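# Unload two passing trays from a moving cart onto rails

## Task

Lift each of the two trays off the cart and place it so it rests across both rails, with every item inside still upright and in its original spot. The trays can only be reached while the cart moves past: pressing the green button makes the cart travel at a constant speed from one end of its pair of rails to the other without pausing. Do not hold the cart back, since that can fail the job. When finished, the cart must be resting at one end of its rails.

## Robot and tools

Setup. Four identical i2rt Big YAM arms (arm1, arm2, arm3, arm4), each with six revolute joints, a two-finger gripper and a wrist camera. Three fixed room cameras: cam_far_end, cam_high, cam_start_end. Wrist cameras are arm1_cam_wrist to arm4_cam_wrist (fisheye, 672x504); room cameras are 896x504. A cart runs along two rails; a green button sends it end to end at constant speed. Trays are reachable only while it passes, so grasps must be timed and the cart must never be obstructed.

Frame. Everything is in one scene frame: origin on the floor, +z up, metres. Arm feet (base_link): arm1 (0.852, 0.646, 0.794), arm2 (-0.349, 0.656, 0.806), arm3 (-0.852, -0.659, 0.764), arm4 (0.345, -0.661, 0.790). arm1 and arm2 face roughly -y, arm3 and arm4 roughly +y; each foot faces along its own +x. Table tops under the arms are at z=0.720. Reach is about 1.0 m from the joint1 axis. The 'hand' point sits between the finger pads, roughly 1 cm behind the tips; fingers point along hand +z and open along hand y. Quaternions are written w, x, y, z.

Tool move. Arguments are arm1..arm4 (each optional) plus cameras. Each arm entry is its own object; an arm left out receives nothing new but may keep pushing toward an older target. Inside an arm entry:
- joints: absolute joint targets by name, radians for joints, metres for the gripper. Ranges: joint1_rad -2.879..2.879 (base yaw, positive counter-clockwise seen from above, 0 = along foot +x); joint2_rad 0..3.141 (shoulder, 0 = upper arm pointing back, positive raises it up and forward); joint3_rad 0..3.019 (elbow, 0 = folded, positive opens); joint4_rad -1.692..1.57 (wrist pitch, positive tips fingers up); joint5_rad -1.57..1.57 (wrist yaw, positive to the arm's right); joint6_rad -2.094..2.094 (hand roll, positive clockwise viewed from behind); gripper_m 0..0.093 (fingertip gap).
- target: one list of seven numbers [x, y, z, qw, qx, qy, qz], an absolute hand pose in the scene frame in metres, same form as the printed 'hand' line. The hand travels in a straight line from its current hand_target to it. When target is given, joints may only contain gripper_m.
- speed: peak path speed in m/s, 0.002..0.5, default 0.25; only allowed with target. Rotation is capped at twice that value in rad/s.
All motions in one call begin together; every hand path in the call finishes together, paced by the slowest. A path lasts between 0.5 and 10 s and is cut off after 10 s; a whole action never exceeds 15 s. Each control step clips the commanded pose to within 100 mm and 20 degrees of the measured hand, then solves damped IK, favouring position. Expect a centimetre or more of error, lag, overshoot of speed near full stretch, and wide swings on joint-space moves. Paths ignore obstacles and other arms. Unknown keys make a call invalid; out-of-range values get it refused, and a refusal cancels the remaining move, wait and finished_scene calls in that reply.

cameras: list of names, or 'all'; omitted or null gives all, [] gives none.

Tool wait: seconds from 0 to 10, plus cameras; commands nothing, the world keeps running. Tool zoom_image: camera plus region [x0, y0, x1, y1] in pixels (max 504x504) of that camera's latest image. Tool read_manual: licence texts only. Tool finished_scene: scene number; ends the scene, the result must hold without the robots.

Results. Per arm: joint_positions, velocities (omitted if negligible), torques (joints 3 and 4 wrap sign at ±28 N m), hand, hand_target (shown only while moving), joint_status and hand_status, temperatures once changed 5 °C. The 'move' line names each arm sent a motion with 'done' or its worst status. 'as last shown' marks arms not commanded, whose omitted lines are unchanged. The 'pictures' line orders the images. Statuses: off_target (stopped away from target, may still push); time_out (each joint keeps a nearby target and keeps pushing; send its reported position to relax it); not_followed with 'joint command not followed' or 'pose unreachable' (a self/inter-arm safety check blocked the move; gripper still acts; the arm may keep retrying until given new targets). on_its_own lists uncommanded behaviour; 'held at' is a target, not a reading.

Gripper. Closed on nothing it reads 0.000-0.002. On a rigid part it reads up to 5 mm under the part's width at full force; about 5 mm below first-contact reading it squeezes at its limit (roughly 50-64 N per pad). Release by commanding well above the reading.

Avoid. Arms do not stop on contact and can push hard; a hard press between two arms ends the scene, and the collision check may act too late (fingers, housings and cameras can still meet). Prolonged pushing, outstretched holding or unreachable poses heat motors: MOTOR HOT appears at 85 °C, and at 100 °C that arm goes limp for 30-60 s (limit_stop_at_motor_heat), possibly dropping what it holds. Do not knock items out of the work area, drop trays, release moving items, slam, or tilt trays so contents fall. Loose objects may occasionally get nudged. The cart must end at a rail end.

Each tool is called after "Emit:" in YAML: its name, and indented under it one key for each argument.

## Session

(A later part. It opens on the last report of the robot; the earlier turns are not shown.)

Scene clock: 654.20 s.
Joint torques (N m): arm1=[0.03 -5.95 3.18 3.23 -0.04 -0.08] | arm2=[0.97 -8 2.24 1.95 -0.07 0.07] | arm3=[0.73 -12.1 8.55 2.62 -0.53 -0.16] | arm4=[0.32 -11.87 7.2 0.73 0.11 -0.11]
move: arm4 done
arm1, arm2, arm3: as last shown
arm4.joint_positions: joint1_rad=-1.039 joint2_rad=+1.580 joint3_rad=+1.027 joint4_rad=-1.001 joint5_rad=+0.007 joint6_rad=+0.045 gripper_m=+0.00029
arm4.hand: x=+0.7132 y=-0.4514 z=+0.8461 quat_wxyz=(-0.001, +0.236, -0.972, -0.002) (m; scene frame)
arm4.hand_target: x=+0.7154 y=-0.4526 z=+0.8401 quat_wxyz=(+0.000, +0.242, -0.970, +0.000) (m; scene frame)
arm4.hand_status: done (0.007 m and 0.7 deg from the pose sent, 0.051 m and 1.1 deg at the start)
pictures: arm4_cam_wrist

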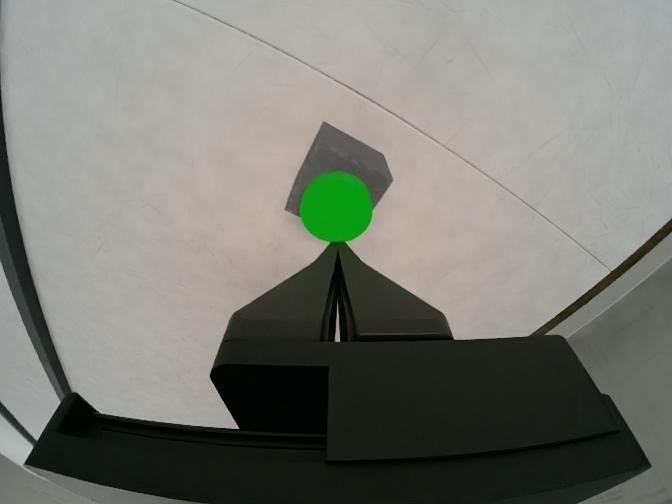

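Emit:
move:
  arm4: {"target": [0.7155, -0.4525, 0.783, 0.0, 0.242, -0.971, 0.0], "speed": 0.1}
  cameras: ["cam_far_end"]

Emit:
move:
  arm4: {"target": [0.7155, -0.4525, 0.88, 0.0, 0.242, -0.971, 0.0], "speed": 0.25}
  cameras: ["cam_far_end"]

Emit:
move:
  arm4: {"joints": {"joint2_rad": 1.39, "joint3_rad": 1.085, "joint4_rad": 0.282, "joint5_rad": -1.018, "joint6_rad": 1.083, "gripper_m": 0.042}}
  arm3: {"target": [-0.486, -0.318, 0.853, 0.0, 0.0, 0.7933, 0.6088], "speed": 0.05}
  cameras: ["cam_far_end"]

Emit:
move:
  arm4: {"joints": {"joint1_rad": -1.074, "joint2_rad": 1.45, "joint3_rad": 0.5, "joint4_rad": 0.45, "joint5_rad": -1.023, "joint6_rad": 1.116}}
  cameras: ["cam_far_end"]

Emit:
move:
  arm4: {"target": [0.70, -0.32, 0.8496, 0.0, 0.0, 0.7933, 0.6088], "speed": 0.12}
  cameras: ["arm4_cam_wrist", "arm3_cam_wrist", "cam_far_end"]

Scene clock: 666.53 s.
Joint torques (N m): arm1=[-0.5 -6.24 3.3 3.06 -0.05 -0.11] | arm2=[0.97 -8.06 2.15 1.98 -0.06 0.07] | arm3=[1.38 -12.4 8.35 2.5 -0.52 -0.17] | arm4=[0.21 -10.05 5.48 1.72 0.08 -0.11]
move: arm4 off_target
arm1, arm2, arm3: as last shown
arm3.joint_positions: joint1_rad=-1.067 joint2_rad=+1.694 joint3_rad=+0.627 joint4_rad=+0.471 joint5_rad=-1.035 joint6_rad=+1.078 gripper_m=+0.04213
arm4.joint_positions: joint1_rad=-1.039 joint2_rad=+1.643 joint3_rad=+0.982 joint4_rad=-0.869 joint5_rad=+0.007 joint6_rad=+0.044 gripper_m=+0.00029
arm4.hand: x=+0.7181 y=-0.4481 z=+0.8075 quat_wxyz=(-0.013, +0.237, -0.972, -0.005) (m; scene frame)
arm4.hand_target: x=+0.7144 y=-0.4531 z=+0.7843 quat_wxyz=(+0.000, +0.242, -0.970, +0.000) (m; scene frame)
arm4.hand_status: off_target (0.025 m and 1.7 deg from the pose sent, 0.063 m and 0.7 deg at the start)
pictures: cam_far_end

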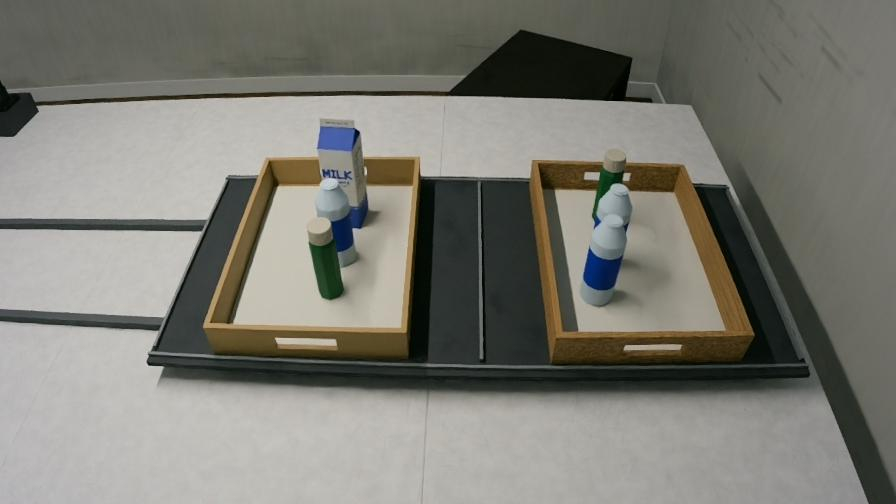

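Scene clock: 667.60 s.
Joint torques (N m): arm1=[-0.5 -5.71 3.47 3.06 -0.05 -0.05] | arm2=[0.91 -8.18 2.24 1.94 -0.06 0.07] | arm3=[0.73 -11.4 8.53 2.65 -0.55 -0.19] | arm4=[0.09 -11.99 9.74 -0.29 0.08 -0.1]
move: arm4 done
arm1, arm2, arm3: as last shown
arm4.joint_positions: joint1_rad=-1.039 joint2_rad=+1.527 joint3_rad=+1.052 joint4_rad=-1.085 joint5_rad=+0.007 joint6_rad=+0.044 gripper_m=+0.00029
arm4.hand: x=+0.7076 y=-0.4550 z=+0.8752 quat_wxyz=(+0.002, +0.237, -0.972, +0.000) (m; scene frame)
arm4.hand_target: x=+0.7155 y=-0.4526 z=+0.8801 quat_wxyz=(+0.000, +0.242, -0.970, +0.000) (m; scene frame)
arm4.hand_status: done (0.010 m and 0.7 deg from the pose sent, 0.073 m and 1.7 deg at the start)
pictures: cam_far_end

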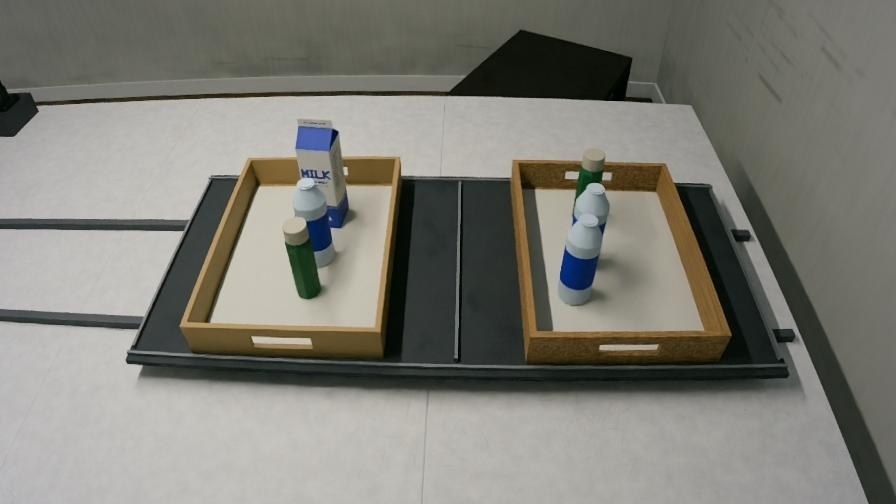

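Scene clock: 669.50 s.
Joint torques (N m): arm1=[0.15 -5.83 3.44 3.11 -0.04 -0.04] | arm2=[0.91 -8.12 2.14 1.96 -0.06 0.07] | arm3=[0.91 -11.75 8.94 1.37 -0.53 -0.21] | arm4=[0.38 -11.16 12.03 2.45 -0.14 0.12]
move: arm3 off_target; arm4 done
arm1, arm2: as last shown
arm2.joint_positions: joint1_rad=-0.732 joint2_rad=+1.708 joint3_rad=+0.185 joint4_rad=+1.175 joint5_rad=-0.705 joint6_rad=+1.352 gripper_m=+0.04206
arm3.joint_positions: joint1_rad=-1.078 joint2_rad=+1.694 joint3_rad=+0.665 joint4_rad=+0.450 joint5_rad=-1.044 joint6_rad=+1.069 gripper_m=+0.04213
arm3.hand: x=-0.4991 y=-0.3198 z=+0.8496 quat_wxyz=(+0.008, -0.003, -0.795, -0.607) (m; scene frame)
arm3.hand_target: x=-0.4863 y=-0.3182 z=+0.8531 quat_wxyz=(+0.000, +0.000, -0.793, -0.609) (m; scene frame)
arm3.hand_status: off_target (0.014 m and 1.0 deg from the pose sent, 0.032 m and 2.4 deg at the start)
arm4.joint_positions: joint1_rad=-1.039 joint2_rad=+1.372 joint3_rad=+1.052 joint4_rad=+0.264 joint5_rad=-1.016 joint6_rad=+1.067 gripper_m=+0.04193
arm4.joint_status: all done
arm4.hand: x=+0.7476 y=-0.2650 z=+1.1692 quat_wxyz=(-0.163, +0.145, -0.702, -0.677) (m; scene frame)
pictures: cam_far_end

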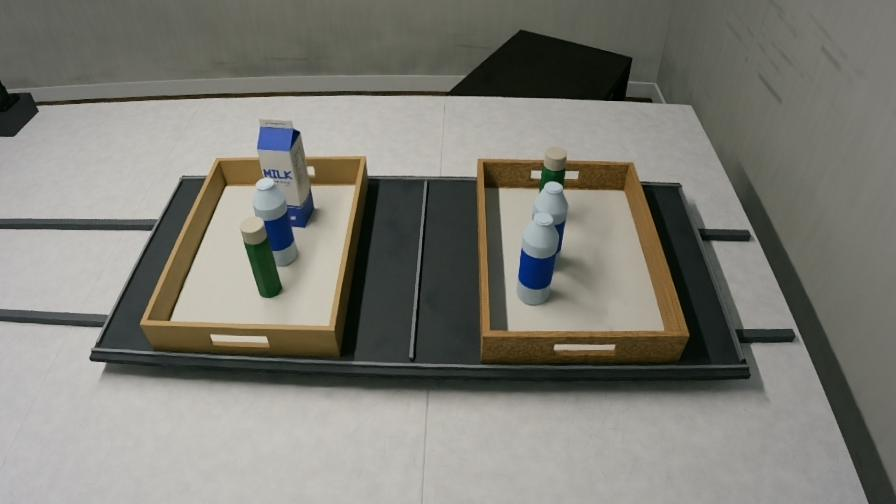

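Scene clock: 670.80 s.
Joint torques (N m): arm1=[0.73 -6.18 3.34 3.17 -0.02 -0.03] | arm2=[1.08 -8 2.18 1.96 -0.06 0.06] | arm3=[0.56 -11.63 9.07 1.43 -0.43 -0.21] | arm4=[0.5 -8.76 6.11 2.26 -0.39 0.1]
move: arm4 done
arm1, arm2: as last shown
arm3.joint_positions: joint1_rad=-1.078 joint2_rad=+1.694 joint3_rad=+0.665 joint4_rad=+0.450 joint5_rad=-1.044 joint6_rad=+1.068 gripper_m=+0.04213
arm3.hand: x=-0.4992 y=-0.3198 z=+0.8497 quat_wxyz=(+0.008, -0.003, -0.795, -0.607) (m; scene frame)
arm4.joint_positions: joint1_rad=-1.073 joint2_rad=+1.443 joint3_rad=+0.499 joint4_rad=+0.432 joint5_rad=-1.022 joint6_rad=+1.101 gripper_m=+0.04193
arm4.joint_status: all done
arm4.hand: x=+0.6391 y=-0.3406 z=+0.9102 quat_wxyz=(-0.001, +0.003, -0.792, -0.610) (m; scene frame)
pictures: cam_far_end

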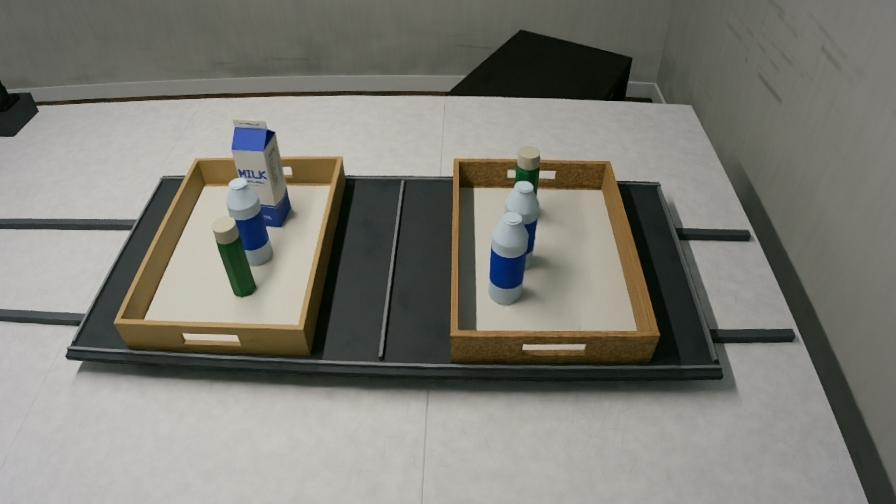

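Scene clock: 672.13 s.
Joint torques (N m): arm1=[0.03 -6.36 3.51 3.25 -0.02 0.02] | arm2=[1.03 -7.82 2.14 1.98 -0.06 0.08] | arm3=[0.38 -12.69 8.99 1.54 -0.5 -0.21] | arm4=[0.09 -11.22 6.58 2.25 -0.46 -0.2]
move: arm4 off_target
arm1, arm2, arm3: as last shown
arm4.joint_positions: joint1_rad=-1.094 joint2_rad=+1.741 joint3_rad=+0.626 joint4_rad=+0.549 joint5_rad=-1.039 joint6_rad=+1.091 gripper_m=+0.04193
arm4.hand: x=+0.6878 y=-0.3229 z=+0.8471 quat_wxyz=(+0.015, -0.011, -0.797, -0.604) (m; scene frame)
arm4.hand_target: x=+0.6997 y=-0.3202 z=+0.8497 quat_wxyz=(+0.000, +0.000, -0.793, -0.609) (m; scene frame)
arm4.hand_status: off_target (0.013 m and 2.2 deg from the pose sent, 0.088 m and 0.4 deg at the start)
pictures: arm3_cam_wrist, arm4_cam_wrist, cam_far_end

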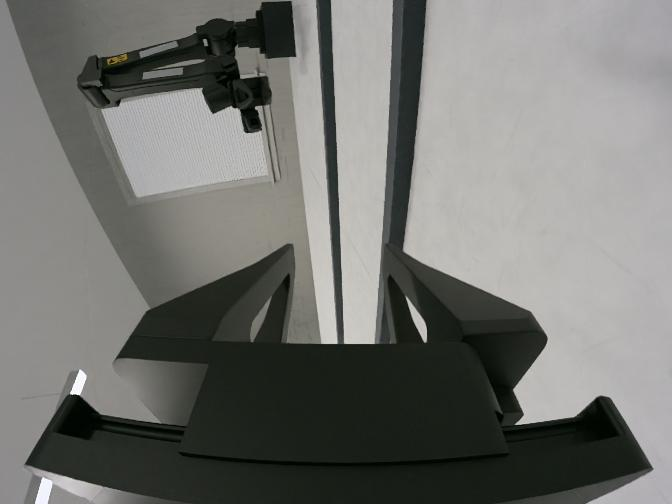

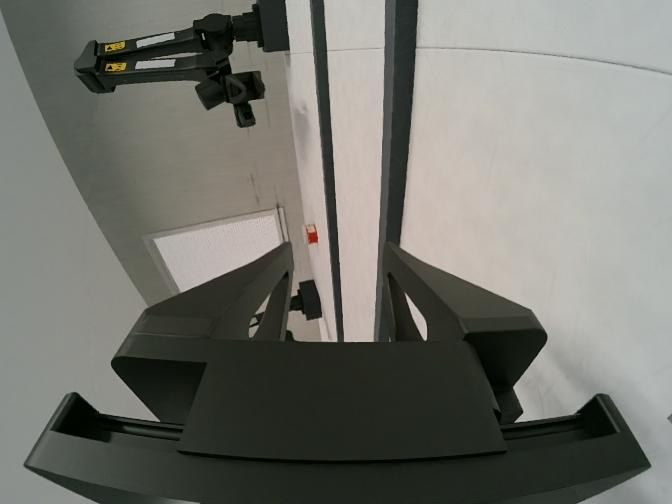

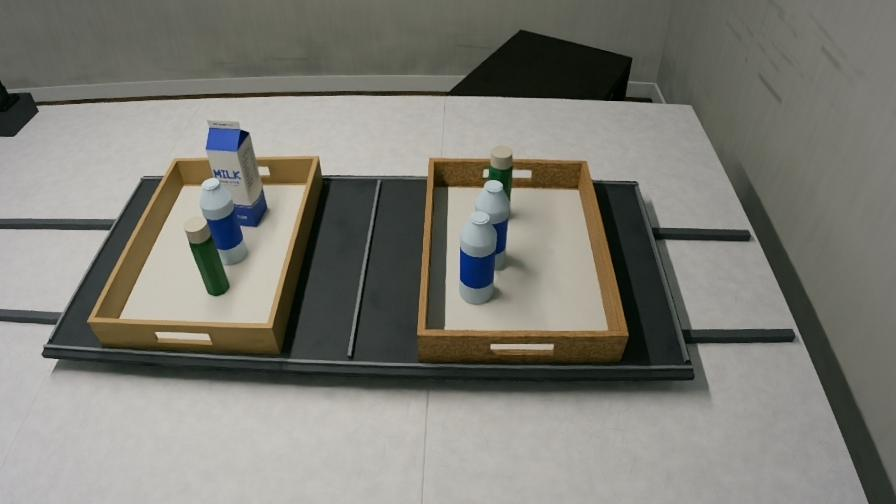

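Emit:
move:
  arm4: {"target": [0.712, -0.318, 0.8525, 0.0, 0.0, 0.7933, 0.6088], "speed": 0.05}
  cameras: []

Emit:
wait:
  seconds: 10
  cameras: ["cam_high"]

Emit:
wait:
  seconds: 7
  cameras: ["cam_high", "arm1_cam_wrist", "arm4_cam_wrist"]

Scene clock: 679.33 s.
Joint torques (N m): arm1=[-0.32 -6.18 3.32 3.25 -0.04 -0.04] | arm2=[0.97 -8 2.19 1.99 -0.07 0.07] | arm3=[0.5 -12.34 8.91 1.62 -0.47 -0.14] | arm4=[-0.09 -10.87 6.97 0.95 -0.44 -0.21]
move: arm4 off_target
arm1, arm2, arm3: as last shown
arm4.joint_positions: joint1_rad=-1.102 joint2_rad=+1.741 joint3_rad=+0.658 joint4_rad=+0.549 joint5_rad=-1.047 joint6_rad=+1.083 gripper_m=+0.04193
arm4.hand: x=+0.7019 y=-0.3194 z=+0.8575 quat_wxyz=(+0.002, +0.000, -0.792, -0.611) (m; scene frame)
arm4.hand_target: x=+0.7117 y=-0.3183 z=+0.8525 quat_wxyz=(+0.000, +0.000, -0.793, -0.609) (m; scene frame)
arm4.hand_status: off_target (0.011 m and 0.4 deg from the pose sent, 0.025 m and 2.2 deg at the start)
pictures: none

Scene clock: 689.33 s.
Joint torques (N m): arm1=[0.03 -5.71 3.22 3.17 -0.02 -0.02] | arm2=[1.14 -8.12 2.22 1.94 -0.07 0.07] | arm3=[0.26 -12.22 8.96 1.42 -0.52 -0.18] | arm4=[-0.15 -10.93 6.98 0.98 -0.44 -0.2]
arm1.joint_positions: joint1_rad=-0.715 joint2_rad=+1.519 joint3_rad=+0.161 joint4_rad=+1.005 joint5_rad=-0.724 joint6_rad=+1.317 gripper_m=+0.04210
arm1.hand: x=+0.6980 y=+0.3207 z=+0.8593 quat_wxyz=(-0.607, -0.795, -0.001, +0.002) (m; scene frame)
arm2.joint_positions: joint1_rad=-0.732 joint2_rad=+1.708 joint3_rad=+0.185 joint4_rad=+1.175 joint5_rad=-0.705 joint6_rad=+1.352 gripper_m=+0.04206
arm2.hand: x=-0.5040 y=+0.3213 z=+0.8510 quat_wxyz=(-0.607, -0.795, +0.003, +0.003) (m; scene frame)
arm3.joint_positions: joint1_rad=-1.078 joint2_rad=+1.694 joint3_rad=+0.665 joint4_rad=+0.450 joint5_rad=-1.044 joint6_rad=+1.068 gripper_m=+0.04213
arm3.hand: x=-0.4992 y=-0.3198 z=+0.8497 quat_wxyz=(+0.008, -0.003, -0.795, -0.607) (m; scene frame)
arm4.joint_positions: joint1_rad=-1.102 joint2_rad=+1.741 joint3_rad=+0.658 joint4_rad=+0.549 joint5_rad=-1.047 joint6_rad=+1.083 gripper_m=+0.04193
arm4.hand: x=+0.7019 y=-0.3194 z=+0.8575 quat_wxyz=(+0.001, +0.000, -0.792, -0.611) (m; scene frame)
arm4.hand_target: x=+0.7117 y=-0.3183 z=+0.8525 quat_wxyz=(+0.000, +0.000, -0.793, -0.609) (m; scene frame)
arm4.hand_status: off_target (0.011 m and 0.3 deg from the pose sent, 0.025 m and 2.2 deg at the start)
wait: 10.00 s; at rest by 0.27 s
pictures: cam_high

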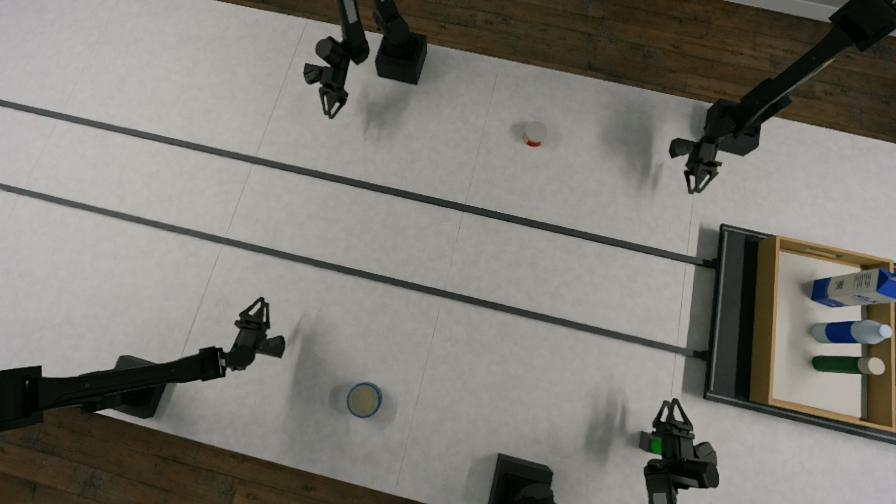

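Scene clock: 696.33 s.
Joint torques (N m): arm1=[-0.67 -5.42 3.21 3.22 -0.06 -0.03] | arm2=[0.91 -7.94 2.17 1.94 -0.09 0.07] | arm3=[0.62 -12.51 9.03 1.2 -0.48 -0.17] | arm4=[0.03 -10.93 6.93 0.98 -0.42 -0.2]
arm1.joint_positions: joint1_rad=-0.715 joint2_rad=+1.519 joint3_rad=+0.161 joint4_rad=+1.005 joint5_rad=-0.724 joint6_rad=+1.317 gripper_m=+0.04210
arm1.hand: x=+0.6980 y=+0.3207 z=+0.8593 quat_wxyz=(-0.607, -0.795, -0.001, +0.002) (m; scene frame)
arm2.joint_positions: joint1_rad=-0.732 joint2_rad=+1.708 joint3_rad=+0.185 joint4_rad=+1.175 joint5_rad=-0.705 joint6_rad=+1.352 gripper_m=+0.04206
arm2.hand: x=-0.5040 y=+0.3213 z=+0.8510 quat_wxyz=(-0.607, -0.795, +0.003, +0.003) (m; scene frame)
arm3.joint_positions: joint1_rad=-1.078 joint2_rad=+1.694 joint3_rad=+0.665 joint4_rad=+0.450 joint5_rad=-1.044 joint6_rad=+1.068 gripper_m=+0.04213
arm3.hand: x=-0.4992 y=-0.3198 z=+0.8497 quat_wxyz=(+0.008, -0.003, -0.795, -0.607) (m; scene frame)
arm4.joint_positions: joint1_rad=-1.102 joint2_rad=+1.741 joint3_rad=+0.658 joint4_rad=+0.549 joint5_rad=-1.047 joint6_rad=+1.083 gripper_m=+0.04193
arm4.hand: x=+0.7019 y=-0.3194 z=+0.8575 quat_wxyz=(+0.001, +0.000, -0.792, -0.611) (m; scene frame)
arm4.hand_target: x=+0.7117 y=-0.3183 z=+0.8525 quat_wxyz=(+0.000, +0.000, -0.793, -0.609) (m; scene frame)
arm4.hand_status: off_target (0.011 m and 0.3 deg from the pose sent, 0.025 m and 2.2 deg at the start)
wait: 7.00 s; at rest by 0.27 s
pictures: arm1_cam_wrist, arm4_cam_wrist, cam_high

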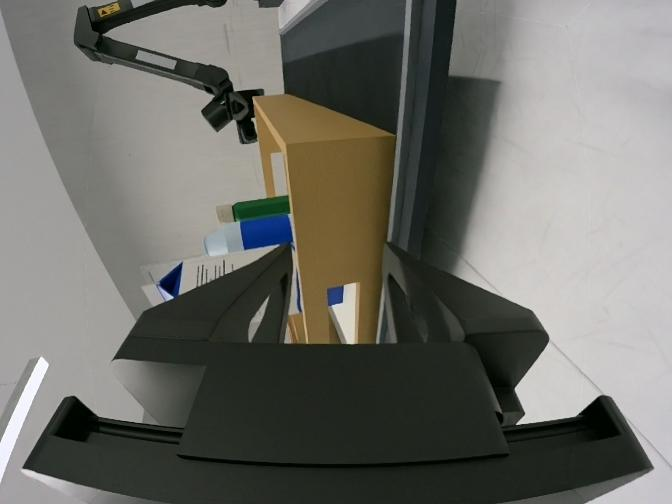

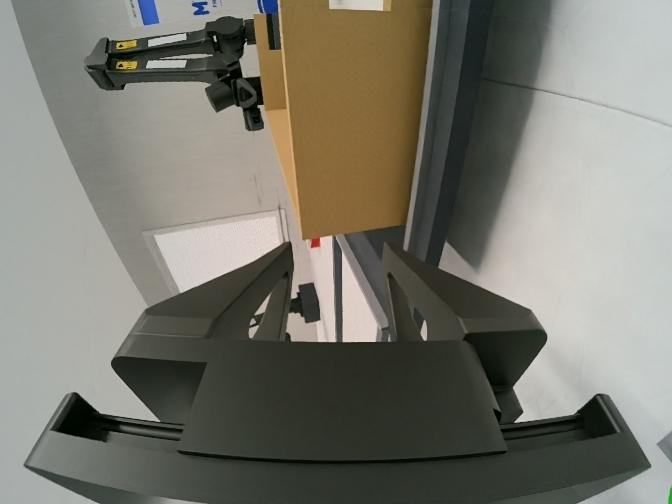

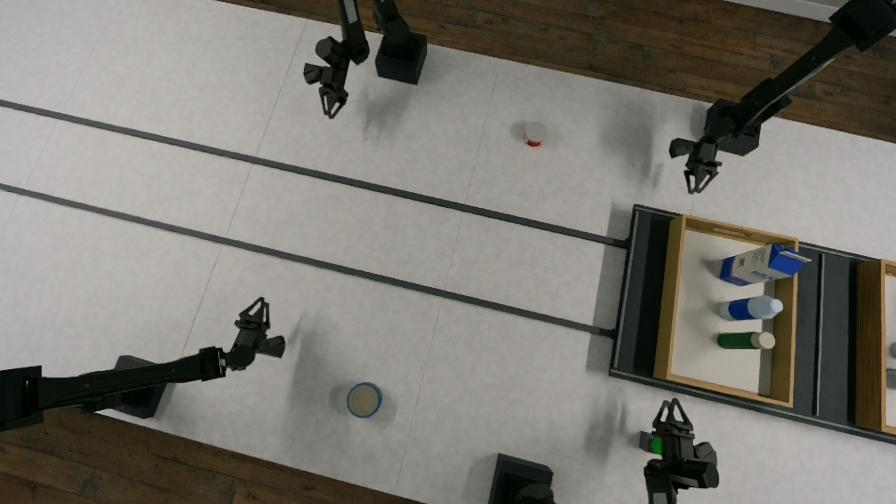

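Emit:
zoom_image:
  camera: "arm1_cam_wrist"
  region: [240, 90, 440, 350]

Emit:
wait:
  seconds: 0.5
  cameras: ["arm1_cam_wrist", "arm4_cam_wrist"]

Emit:
zoom_image:
  camera: "arm4_cam_wrist"
  region: [240, 90, 440, 350]

Emit:
zoom_image:
  camera: "arm1_cam_wrist"
  region: [240, 90, 440, 350]

Scaled by 1.938 from the camera's 672x504 image, which has a finer 960x720 frame.

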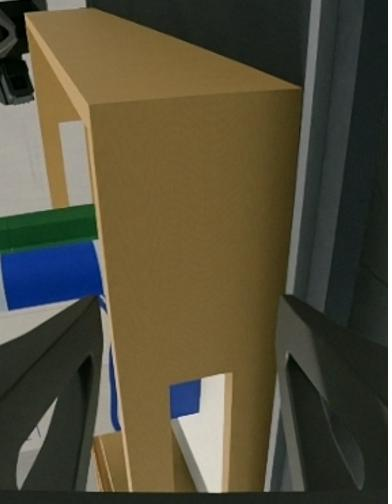

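Scene clock: 699.67 s.
Joint torques (N m): arm1=[-0.32 -6.24 3.36 3.34 -0.05 -0.08] | arm2=[1.03 -8.29 2.18 1.95 -0.06 0.07] | arm3=[0.44 -12.4 8.96 1.5 -0.49 -0.24] | arm4=[-0.09 -10.7 6.97 0.94 -0.43 -0.19]
arm1.joint_positions: joint1_rad=-0.715 joint2_rad=+1.519 joint3_rad=+0.161 joint4_rad=+1.005 joint5_rad=-0.724 joint6_rad=+1.317 gripper_m=+0.04210
arm1.hand: x=+0.6980 y=+0.3207 z=+0.8593 quat_wxyz=(-0.607, -0.795, -0.001, +0.002) (m; scene frame)
arm2.joint_positions: joint1_rad=-0.732 joint2_rad=+1.708 joint3_rad=+0.185 joint4_rad=+1.175 joint5_rad=-0.705 joint6_rad=+1.352 gripper_m=+0.04206
arm2.hand: x=-0.5040 y=+0.3213 z=+0.8510 quat_wxyz=(-0.607, -0.795, +0.003, +0.003) (m; scene frame)
arm3.joint_positions: joint1_rad=-1.078 joint2_rad=+1.694 joint3_rad=+0.665 joint4_rad=+0.450 joint5_rad=-1.044 joint6_rad=+1.068 gripper_m=+0.04213
arm3.hand: x=-0.4992 y=-0.3198 z=+0.8497 quat_wxyz=(+0.008, -0.003, -0.795, -0.607) (m; scene frame)
arm4.joint_positions: joint1_rad=-1.102 joint2_rad=+1.741 joint3_rad=+0.658 joint4_rad=+0.549 joint5_rad=-1.047 joint6_rad=+1.083 gripper_m=+0.04193
arm4.hand: x=+0.7019 y=-0.3194 z=+0.8575 quat_wxyz=(+0.001, +0.000, -0.792, -0.611) (m; scene frame)
arm4.hand_target: x=+0.7117 y=-0.3183 z=+0.8525 quat_wxyz=(+0.000, +0.000, -0.793, -0.609) (m; scene frame)
arm4.hand_status: off_target (0.011 m and 0.3 deg from the pose sent, 0.025 m and 2.2 deg at the start)
wait: 0.50 s; at rest from the start
pictures: arm1_cam_wrist, arm4_cam_wrist

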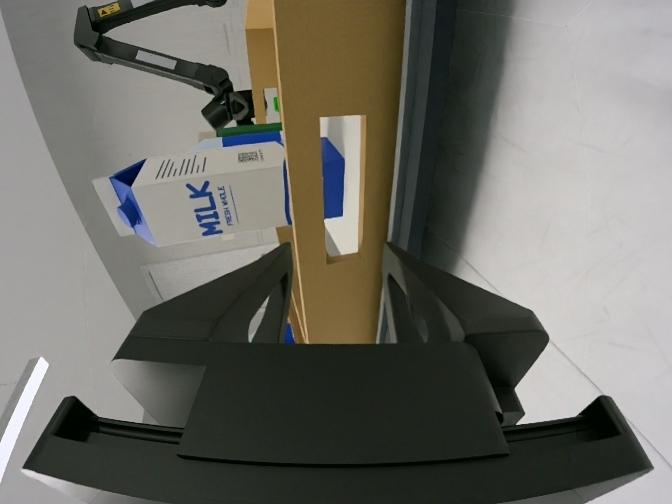

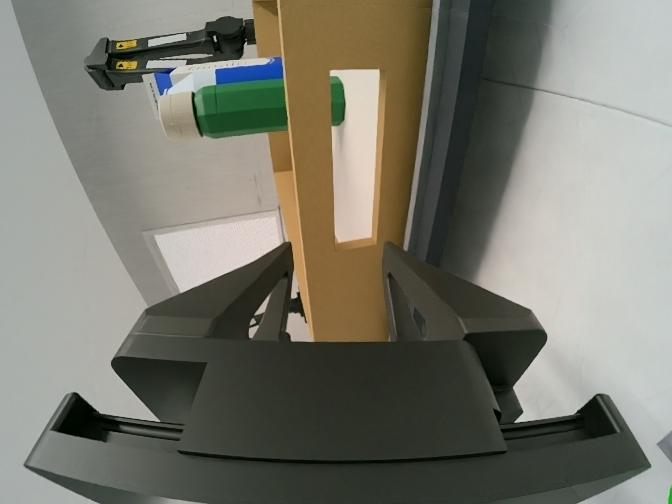

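Scaled by 1.938 from the camera's 672x504 image, which has a finer 960x720 frame.

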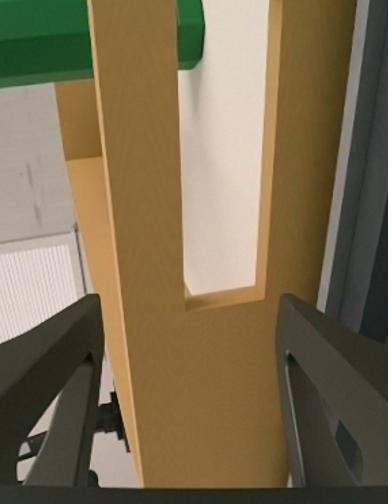

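Scaled by 1.938 from the camera's 672x504 image, which has a finer 960x720 frame.

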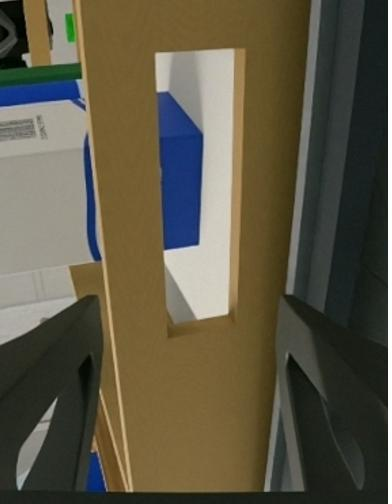

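Emit:
wait:
  seconds: 0.9
  cameras: ["arm1_cam_wrist", "arm4_cam_wrist"]

Scene clock: 716.80 s.
Joint torques (N m): arm1=[-0.79 -6.42 3.26 3.14 -0.05 -0.1] | arm2=[1.08 -8 2.15 1.94 -0.06 0.07] | arm3=[0.38 -12.75 8.95 1.35 -0.52 -0.11] | arm4=[0.03 -10.99 6.95 0.98 -0.44 -0.2]
arm1.joint_positions: joint1_rad=-0.715 joint2_rad=+1.519 joint3_rad=+0.161 joint4_rad=+1.005 joint5_rad=-0.724 joint6_rad=+1.317 gripper_m=+0.04210
arm1.hand: x=+0.6980 y=+0.3207 z=+0.8593 quat_wxyz=(-0.607, -0.795, -0.001, +0.002) (m; scene frame)
arm2.joint_positions: joint1_rad=-0.732 joint2_rad=+1.708 joint3_rad=+0.185 joint4_rad=+1.175 joint5_rad=-0.705 joint6_rad=+1.352 gripper_m=+0.04206
arm2.hand: x=-0.5040 y=+0.3213 z=+0.8510 quat_wxyz=(-0.607, -0.795, +0.003, +0.003) (m; scene frame)
arm3.joint_positions: joint1_rad=-1.078 joint2_rad=+1.694 joint3_rad=+0.665 joint4_rad=+0.450 joint5_rad=-1.044 joint6_rad=+1.068 gripper_m=+0.04213
arm3.hand: x=-0.4992 y=-0.3198 z=+0.8497 quat_wxyz=(+0.008, -0.003, -0.795, -0.607) (m; scene frame)
arm4.joint_positions: joint1_rad=-1.102 joint2_rad=+1.741 joint3_rad=+0.658 joint4_rad=+0.549 joint5_rad=-1.047 joint6_rad=+1.083 gripper_m=+0.04193
arm4.hand: x=+0.7019 y=-0.3194 z=+0.8575 quat_wxyz=(+0.001, +0.000, -0.792, -0.611) (m; scene frame)
arm4.hand_target: x=+0.7117 y=-0.3183 z=+0.8525 quat_wxyz=(+0.000, +0.000, -0.793, -0.609) (m; scene frame)
arm4.hand_status: off_target (0.011 m and 0.3 deg from the pose sent, 0.025 m and 2.2 deg at the start)
wait: 0.90 s; at rest from the start
pictures: arm1_cam_wrist, arm4_cam_wrist

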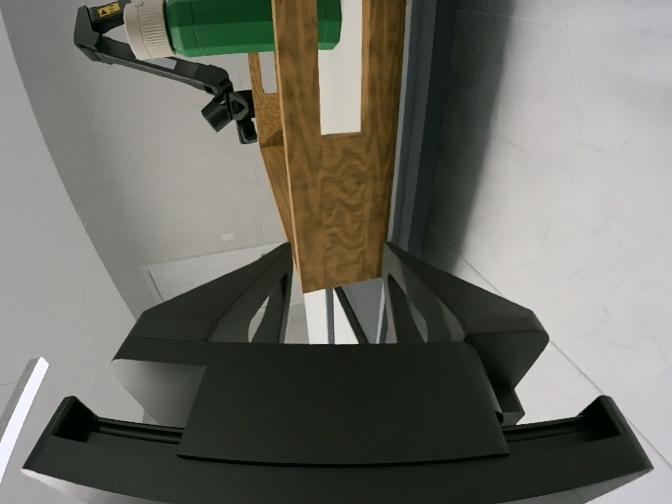

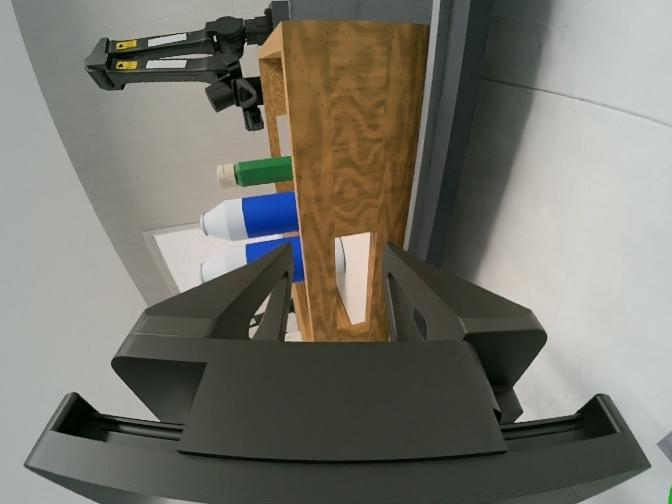

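Emit:
wait:
  seconds: 0.1
  cameras: ["arm2_cam_wrist", "arm3_cam_wrist"]

Emit:
zoom_image:
  camera: "arm2_cam_wrist"
  region: [240, 60, 440, 350]

Emit:
zoom_image:
  camera: "arm3_cam_wrist"
  region: [240, 0, 440, 350]

Emit:
wait:
  seconds: 2.0
  cameras: ["arm2_cam_wrist", "arm3_cam_wrist"]

Emit:
zoom_image:
  camera: "arm2_cam_wrist"
  region: [240, 0, 440, 350]

Emit:
zoom_image:
  camera: "arm3_cam_wrist"
  region: [240, 0, 440, 350]

Emit:
wait:
  seconds: 10.0
  cameras: ["arm2_cam_wrist", "arm3_cam_wrist"]

Emit:
zoom_image:
  camera: "arm2_cam_wrist"
  region: [240, 0, 440, 350]

Emit:
zoom_image:
  camera: "arm3_cam_wrist"
  region: [240, 0, 440, 350]

Emit:
wait:
  seconds: 2.0
  cameras: ["arm2_cam_wrist", "arm3_cam_wrist"]

Emit:
zoom_image:
  camera: "arm2_cam_wrist"
  region: [240, 0, 440, 350]

Emit:
zoom_image:
  camera: "arm3_cam_wrist"
  region: [240, 0, 440, 350]

Scene clock: 746.20 s.
Joint torques (N m): arm1=[-1.08 -6.48 3.26 3.26 -0.05 0.03] | arm2=[1.03 -8.06 2.19 1.98 -0.06 0.07] | arm3=[0.15 -12.45 8.94 1.43 -0.54 -0.17] | arm4=[0.03 -10.93 6.91 0.96 -0.43 -0.2]
arm1.joint_positions: joint1_rad=-0.715 joint2_rad=+1.519 joint3_rad=+0.161 joint4_rad=+1.005 joint5_rad=-0.724 joint6_rad=+1.317 gripper_m=+0.04210
arm1.hand: x=+0.6980 y=+0.3207 z=+0.8593 quat_wxyz=(-0.607, -0.795, -0.001, +0.002) (m; scene frame)
arm2.joint_positions: joint1_rad=-0.732 joint2_rad=+1.708 joint3_rad=+0.185 joint4_rad=+1.175 joint5_rad=-0.705 joint6_rad=+1.352 gripper_m=+0.04206
arm2.hand: x=-0.5040 y=+0.3213 z=+0.8510 quat_wxyz=(-0.607, -0.795, +0.003, +0.003) (m; scene frame)
arm3.joint_positions: joint1_rad=-1.078 joint2_rad=+1.694 joint3_rad=+0.665 joint4_rad=+0.450 joint5_rad=-1.044 joint6_rad=+1.068 gripper_m=+0.04213
arm3.hand: x=-0.4992 y=-0.3198 z=+0.8497 quat_wxyz=(+0.008, -0.003, -0.795, -0.607) (m; scene frame)
arm4.joint_positions: joint1_rad=-1.102 joint2_rad=+1.741 joint3_rad=+0.658 joint4_rad=+0.549 joint5_rad=-1.047 joint6_rad=+1.083 gripper_m=+0.04193
arm4.hand: x=+0.7019 y=-0.3194 z=+0.8575 quat_wxyz=(+0.001, +0.000, -0.792, -0.611) (m; scene frame)
arm4.hand_target: x=+0.7117 y=-0.3183 z=+0.8525 quat_wxyz=(+0.000, +0.000, -0.793, -0.609) (m; scene frame)
arm4.hand_status: off_target (0.011 m and 0.3 deg from the pose sent, 0.025 m and 2.2 deg at the start)
wait: 0.10 s; at rest from the start
pictures: arm2_cam_wrist, arm3_cam_wrist

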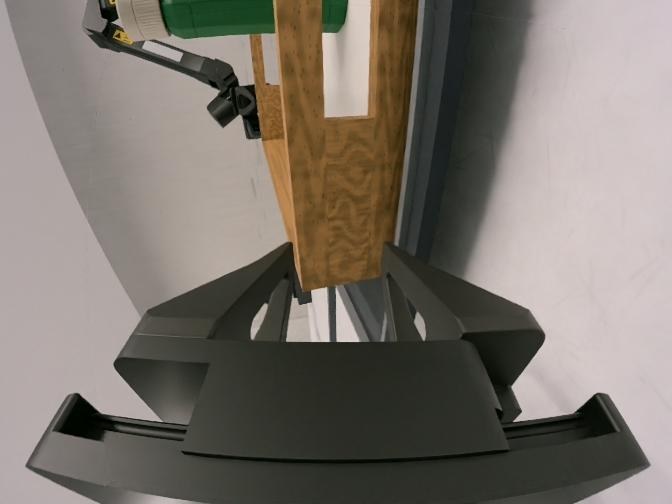

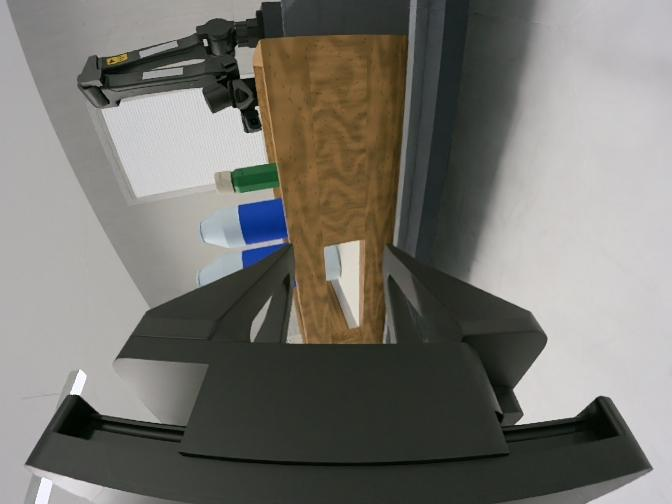

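Scaled by 1.738 from the camera's 672x504 image, which has a finer 960x720 frame.

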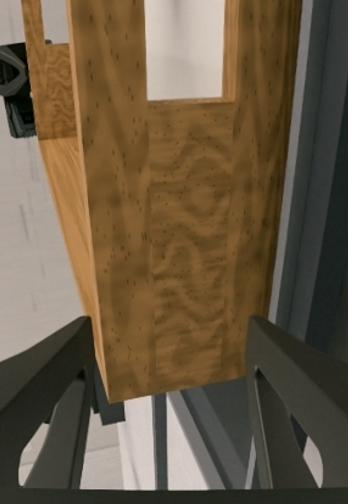

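Scaled by 1.440 from the camera's 672x504 image, which has a finer 960x720 frame.

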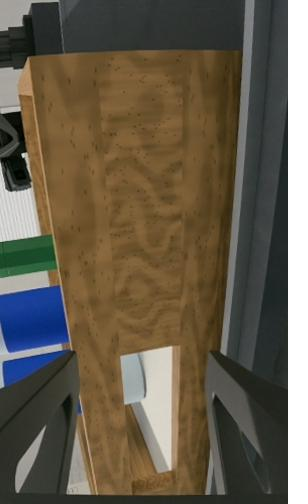

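Scene clock: 748.20 s.
Joint torques (N m): arm1=[-0.15 -6.24 3.26 3.18 -0.03 0] | arm2=[0.97 -8.12 2.17 1.95 -0.06 0.07] | arm3=[0.38 -12.34 8.88 1.17 -0.53 -0.14] | arm4=[0.09 -10.87 6.95 0.96 -0.43 -0.21]
arm1.joint_positions: joint1_rad=-0.715 joint2_rad=+1.519 joint3_rad=+0.161 joint4_rad=+1.005 joint5_rad=-0.724 joint6_rad=+1.317 gripper_m=+0.04210
arm1.hand: x=+0.6980 y=+0.3207 z=+0.8593 quat_wxyz=(-0.607, -0.795, -0.001, +0.002) (m; scene frame)
arm2.joint_positions: joint1_rad=-0.732 joint2_rad=+1.708 joint3_rad=+0.185 joint4_rad=+1.175 joint5_rad=-0.705 joint6_rad=+1.352 gripper_m=+0.04206
arm2.hand: x=-0.5040 y=+0.3213 z=+0.8510 quat_wxyz=(-0.607, -0.795, +0.003, +0.003) (m; scene frame)
arm3.joint_positions: joint1_rad=-1.078 joint2_rad=+1.694 joint3_rad=+0.665 joint4_rad=+0.450 joint5_rad=-1.044 joint6_rad=+1.068 gripper_m=+0.04213
arm3.hand: x=-0.4992 y=-0.3198 z=+0.8497 quat_wxyz=(+0.008, -0.003, -0.795, -0.607) (m; scene frame)
arm4.joint_positions: joint1_rad=-1.102 joint2_rad=+1.741 joint3_rad=+0.658 joint4_rad=+0.549 joint5_rad=-1.047 joint6_rad=+1.083 gripper_m=+0.04193
arm4.hand: x=+0.7019 y=-0.3194 z=+0.8575 quat_wxyz=(+0.001, +0.000, -0.792, -0.611) (m; scene frame)
arm4.hand_target: x=+0.7117 y=-0.3183 z=+0.8525 quat_wxyz=(+0.000, +0.000, -0.793, -0.609) (m; scene frame)
arm4.hand_status: off_target (0.011 m and 0.3 deg from the pose sent, 0.025 m and 2.2 deg at the start)
wait: 2.00 s; at rest by 0.27 s
pictures: arm2_cam_wrist, arm3_cam_wrist

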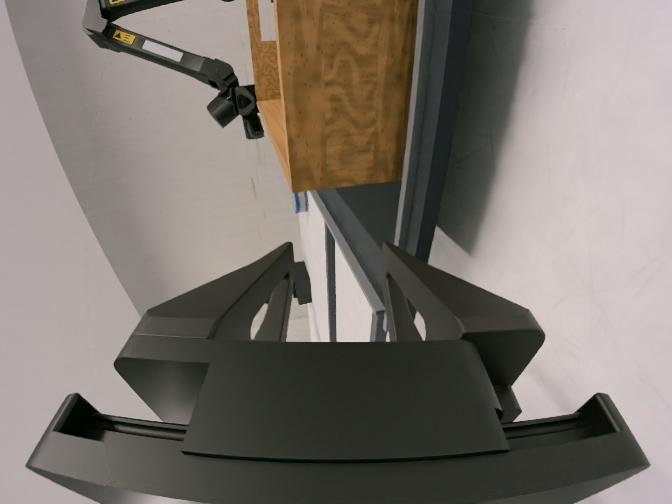

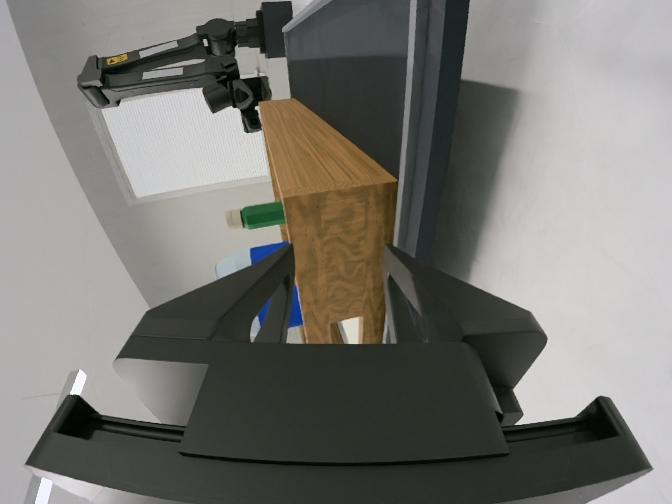

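Scaled by 1.440 from the camera's 672x504 image, which has a finer 960x720 frame.

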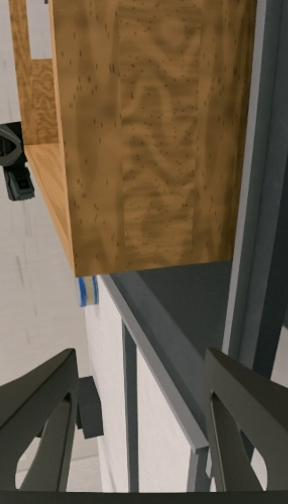

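Scaled by 1.440 from the camera's 672x504 image, which has a finer 960x720 frame.

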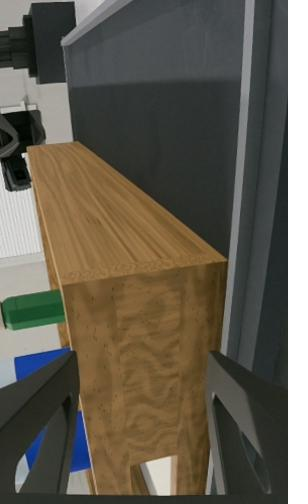

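Scene clock: 758.20 s.
Joint torques (N m): arm1=[-0.44 -5.66 3.22 2.81 0 -0.08] | arm2=[1.03 -8.06 2.17 1.99 -0.06 0.07] | arm3=[0.5 -11.75 8.99 1.44 -0.49 -0.22] | arm4=[0.09 -10.93 6.91 0.98 -0.42 -0.2]
arm1.joint_positions: joint1_rad=-0.715 joint2_rad=+1.519 joint3_rad=+0.161 joint4_rad=+1.005 joint5_rad=-0.724 joint6_rad=+1.317 gripper_m=+0.04210
arm1.hand: x=+0.6980 y=+0.3207 z=+0.8593 quat_wxyz=(-0.607, -0.795, -0.001, +0.002) (m; scene frame)
arm2.joint_positions: joint1_rad=-0.732 joint2_rad=+1.708 joint3_rad=+0.185 joint4_rad=+1.175 joint5_rad=-0.705 joint6_rad=+1.352 gripper_m=+0.04206
arm2.hand: x=-0.5040 y=+0.3213 z=+0.8510 quat_wxyz=(-0.607, -0.795, +0.003, +0.003) (m; scene frame)
arm3.joint_positions: joint1_rad=-1.078 joint2_rad=+1.694 joint3_rad=+0.665 joint4_rad=+0.450 joint5_rad=-1.044 joint6_rad=+1.068 gripper_m=+0.04213
arm3.hand: x=-0.4992 y=-0.3198 z=+0.8497 quat_wxyz=(+0.008, -0.003, -0.795, -0.607) (m; scene frame)
arm4.joint_positions: joint1_rad=-1.102 joint2_rad=+1.741 joint3_rad=+0.658 joint4_rad=+0.549 joint5_rad=-1.047 joint6_rad=+1.083 gripper_m=+0.04193
arm4.hand: x=+0.7019 y=-0.3194 z=+0.8575 quat_wxyz=(+0.001, +0.000, -0.792, -0.611) (m; scene frame)
arm4.hand_target: x=+0.7117 y=-0.3183 z=+0.8525 quat_wxyz=(+0.000, +0.000, -0.793, -0.609) (m; scene frame)
arm4.hand_status: off_target (0.011 m and 0.3 deg from the pose sent, 0.025 m and 2.2 deg at the start)
wait: 10.00 s; at rest by 0.27 s
pictures: arm2_cam_wrist, arm3_cam_wrist

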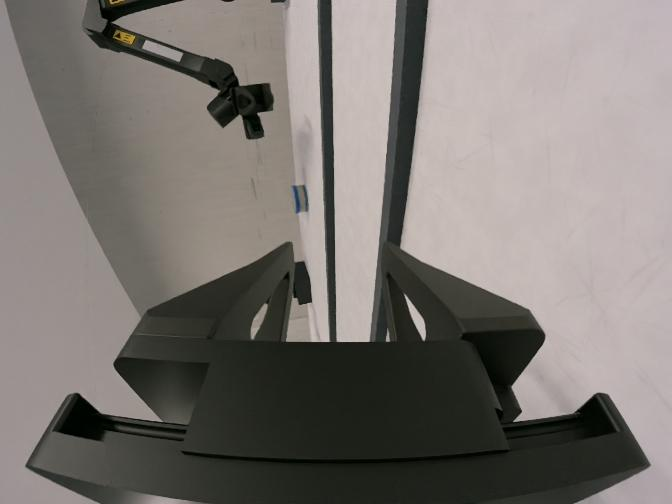

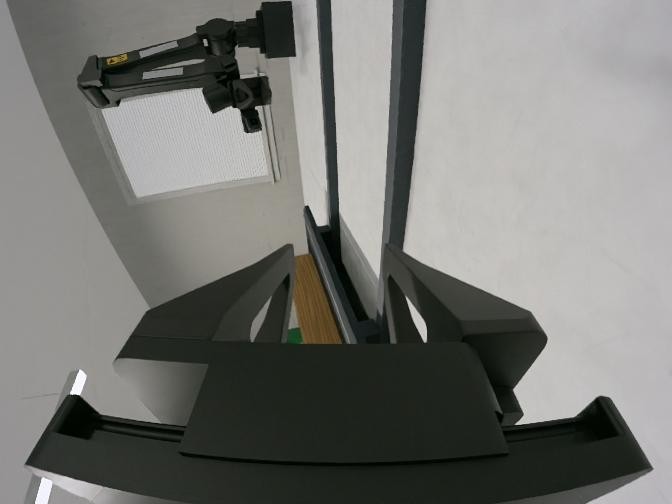

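Scaled by 1.440 from the camera's 672x504 image, which has a finer 960x720 frame.

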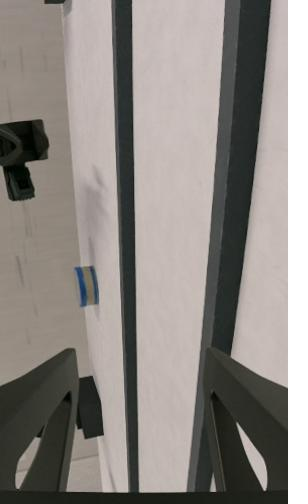

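Scaled by 1.440 from the camera's 672x504 image, which has a finer 960x720 frame.

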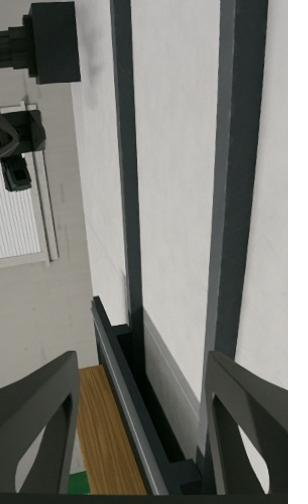

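Scene clock: 760.20 s.
Joint torques (N m): arm1=[0.26 -6.12 3.44 3.33 -0.03 -0.02] | arm2=[1.08 -8.35 2.11 1.95 -0.05 0.06] | arm3=[0.62 -12.51 9.16 1.39 -0.51 -0.16] | arm4=[-0.03 -10.81 6.94 1.01 -0.43 -0.21]
arm1.joint_positions: joint1_rad=-0.715 joint2_rad=+1.519 joint3_rad=+0.161 joint4_rad=+1.005 joint5_rad=-0.724 joint6_rad=+1.317 gripper_m=+0.04210
arm1.hand: x=+0.6980 y=+0.3207 z=+0.8593 quat_wxyz=(-0.607, -0.795, -0.001, +0.002) (m; scene frame)
arm2.joint_positions: joint1_rad=-0.732 joint2_rad=+1.708 joint3_rad=+0.185 joint4_rad=+1.175 joint5_rad=-0.705 joint6_rad=+1.352 gripper_m=+0.04206
arm2.hand: x=-0.5040 y=+0.3213 z=+0.8510 quat_wxyz=(-0.607, -0.795, +0.003, +0.003) (m; scene frame)
arm3.joint_positions: joint1_rad=-1.078 joint2_rad=+1.694 joint3_rad=+0.665 joint4_rad=+0.450 joint5_rad=-1.044 joint6_rad=+1.068 gripper_m=+0.04213
arm3.hand: x=-0.4992 y=-0.3198 z=+0.8497 quat_wxyz=(+0.008, -0.003, -0.795, -0.607) (m; scene frame)
arm4.joint_positions: joint1_rad=-1.102 joint2_rad=+1.741 joint3_rad=+0.658 joint4_rad=+0.549 joint5_rad=-1.047 joint6_rad=+1.083 gripper_m=+0.04193
arm4.hand: x=+0.7019 y=-0.3194 z=+0.8575 quat_wxyz=(+0.001, +0.000, -0.792, -0.611) (m; scene frame)
arm4.hand_target: x=+0.7117 y=-0.3183 z=+0.8525 quat_wxyz=(+0.000, +0.000, -0.793, -0.609) (m; scene frame)
arm4.hand_status: off_target (0.011 m and 0.3 deg from the pose sent, 0.025 m and 2.2 deg at the start)
wait: 2.00 s; at rest by 0.27 s
pictures: arm2_cam_wrist, arm3_cam_wrist

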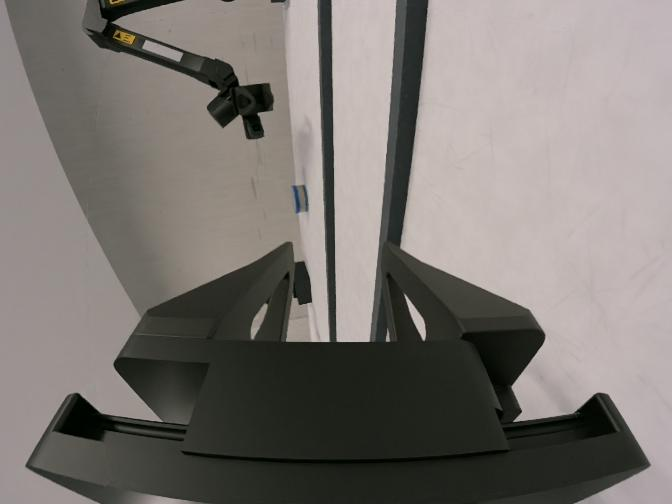

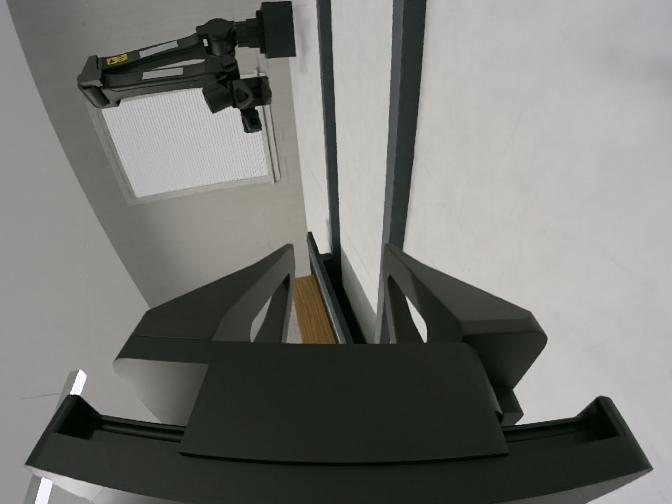

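Scaled by 1.440 from the camera's 672x504 image, which has a finer 960x720 frame.

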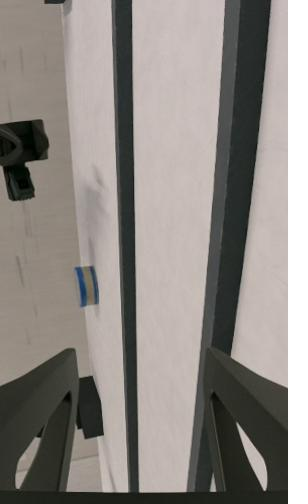

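Scaled by 1.440 from the camera's 672x504 image, which has a finer 960x720 frame.

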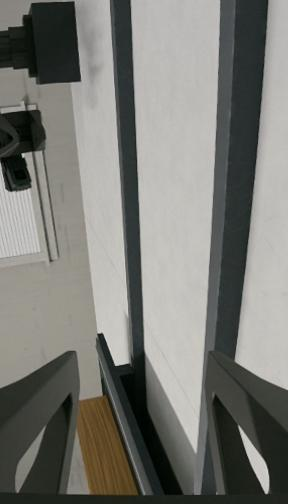

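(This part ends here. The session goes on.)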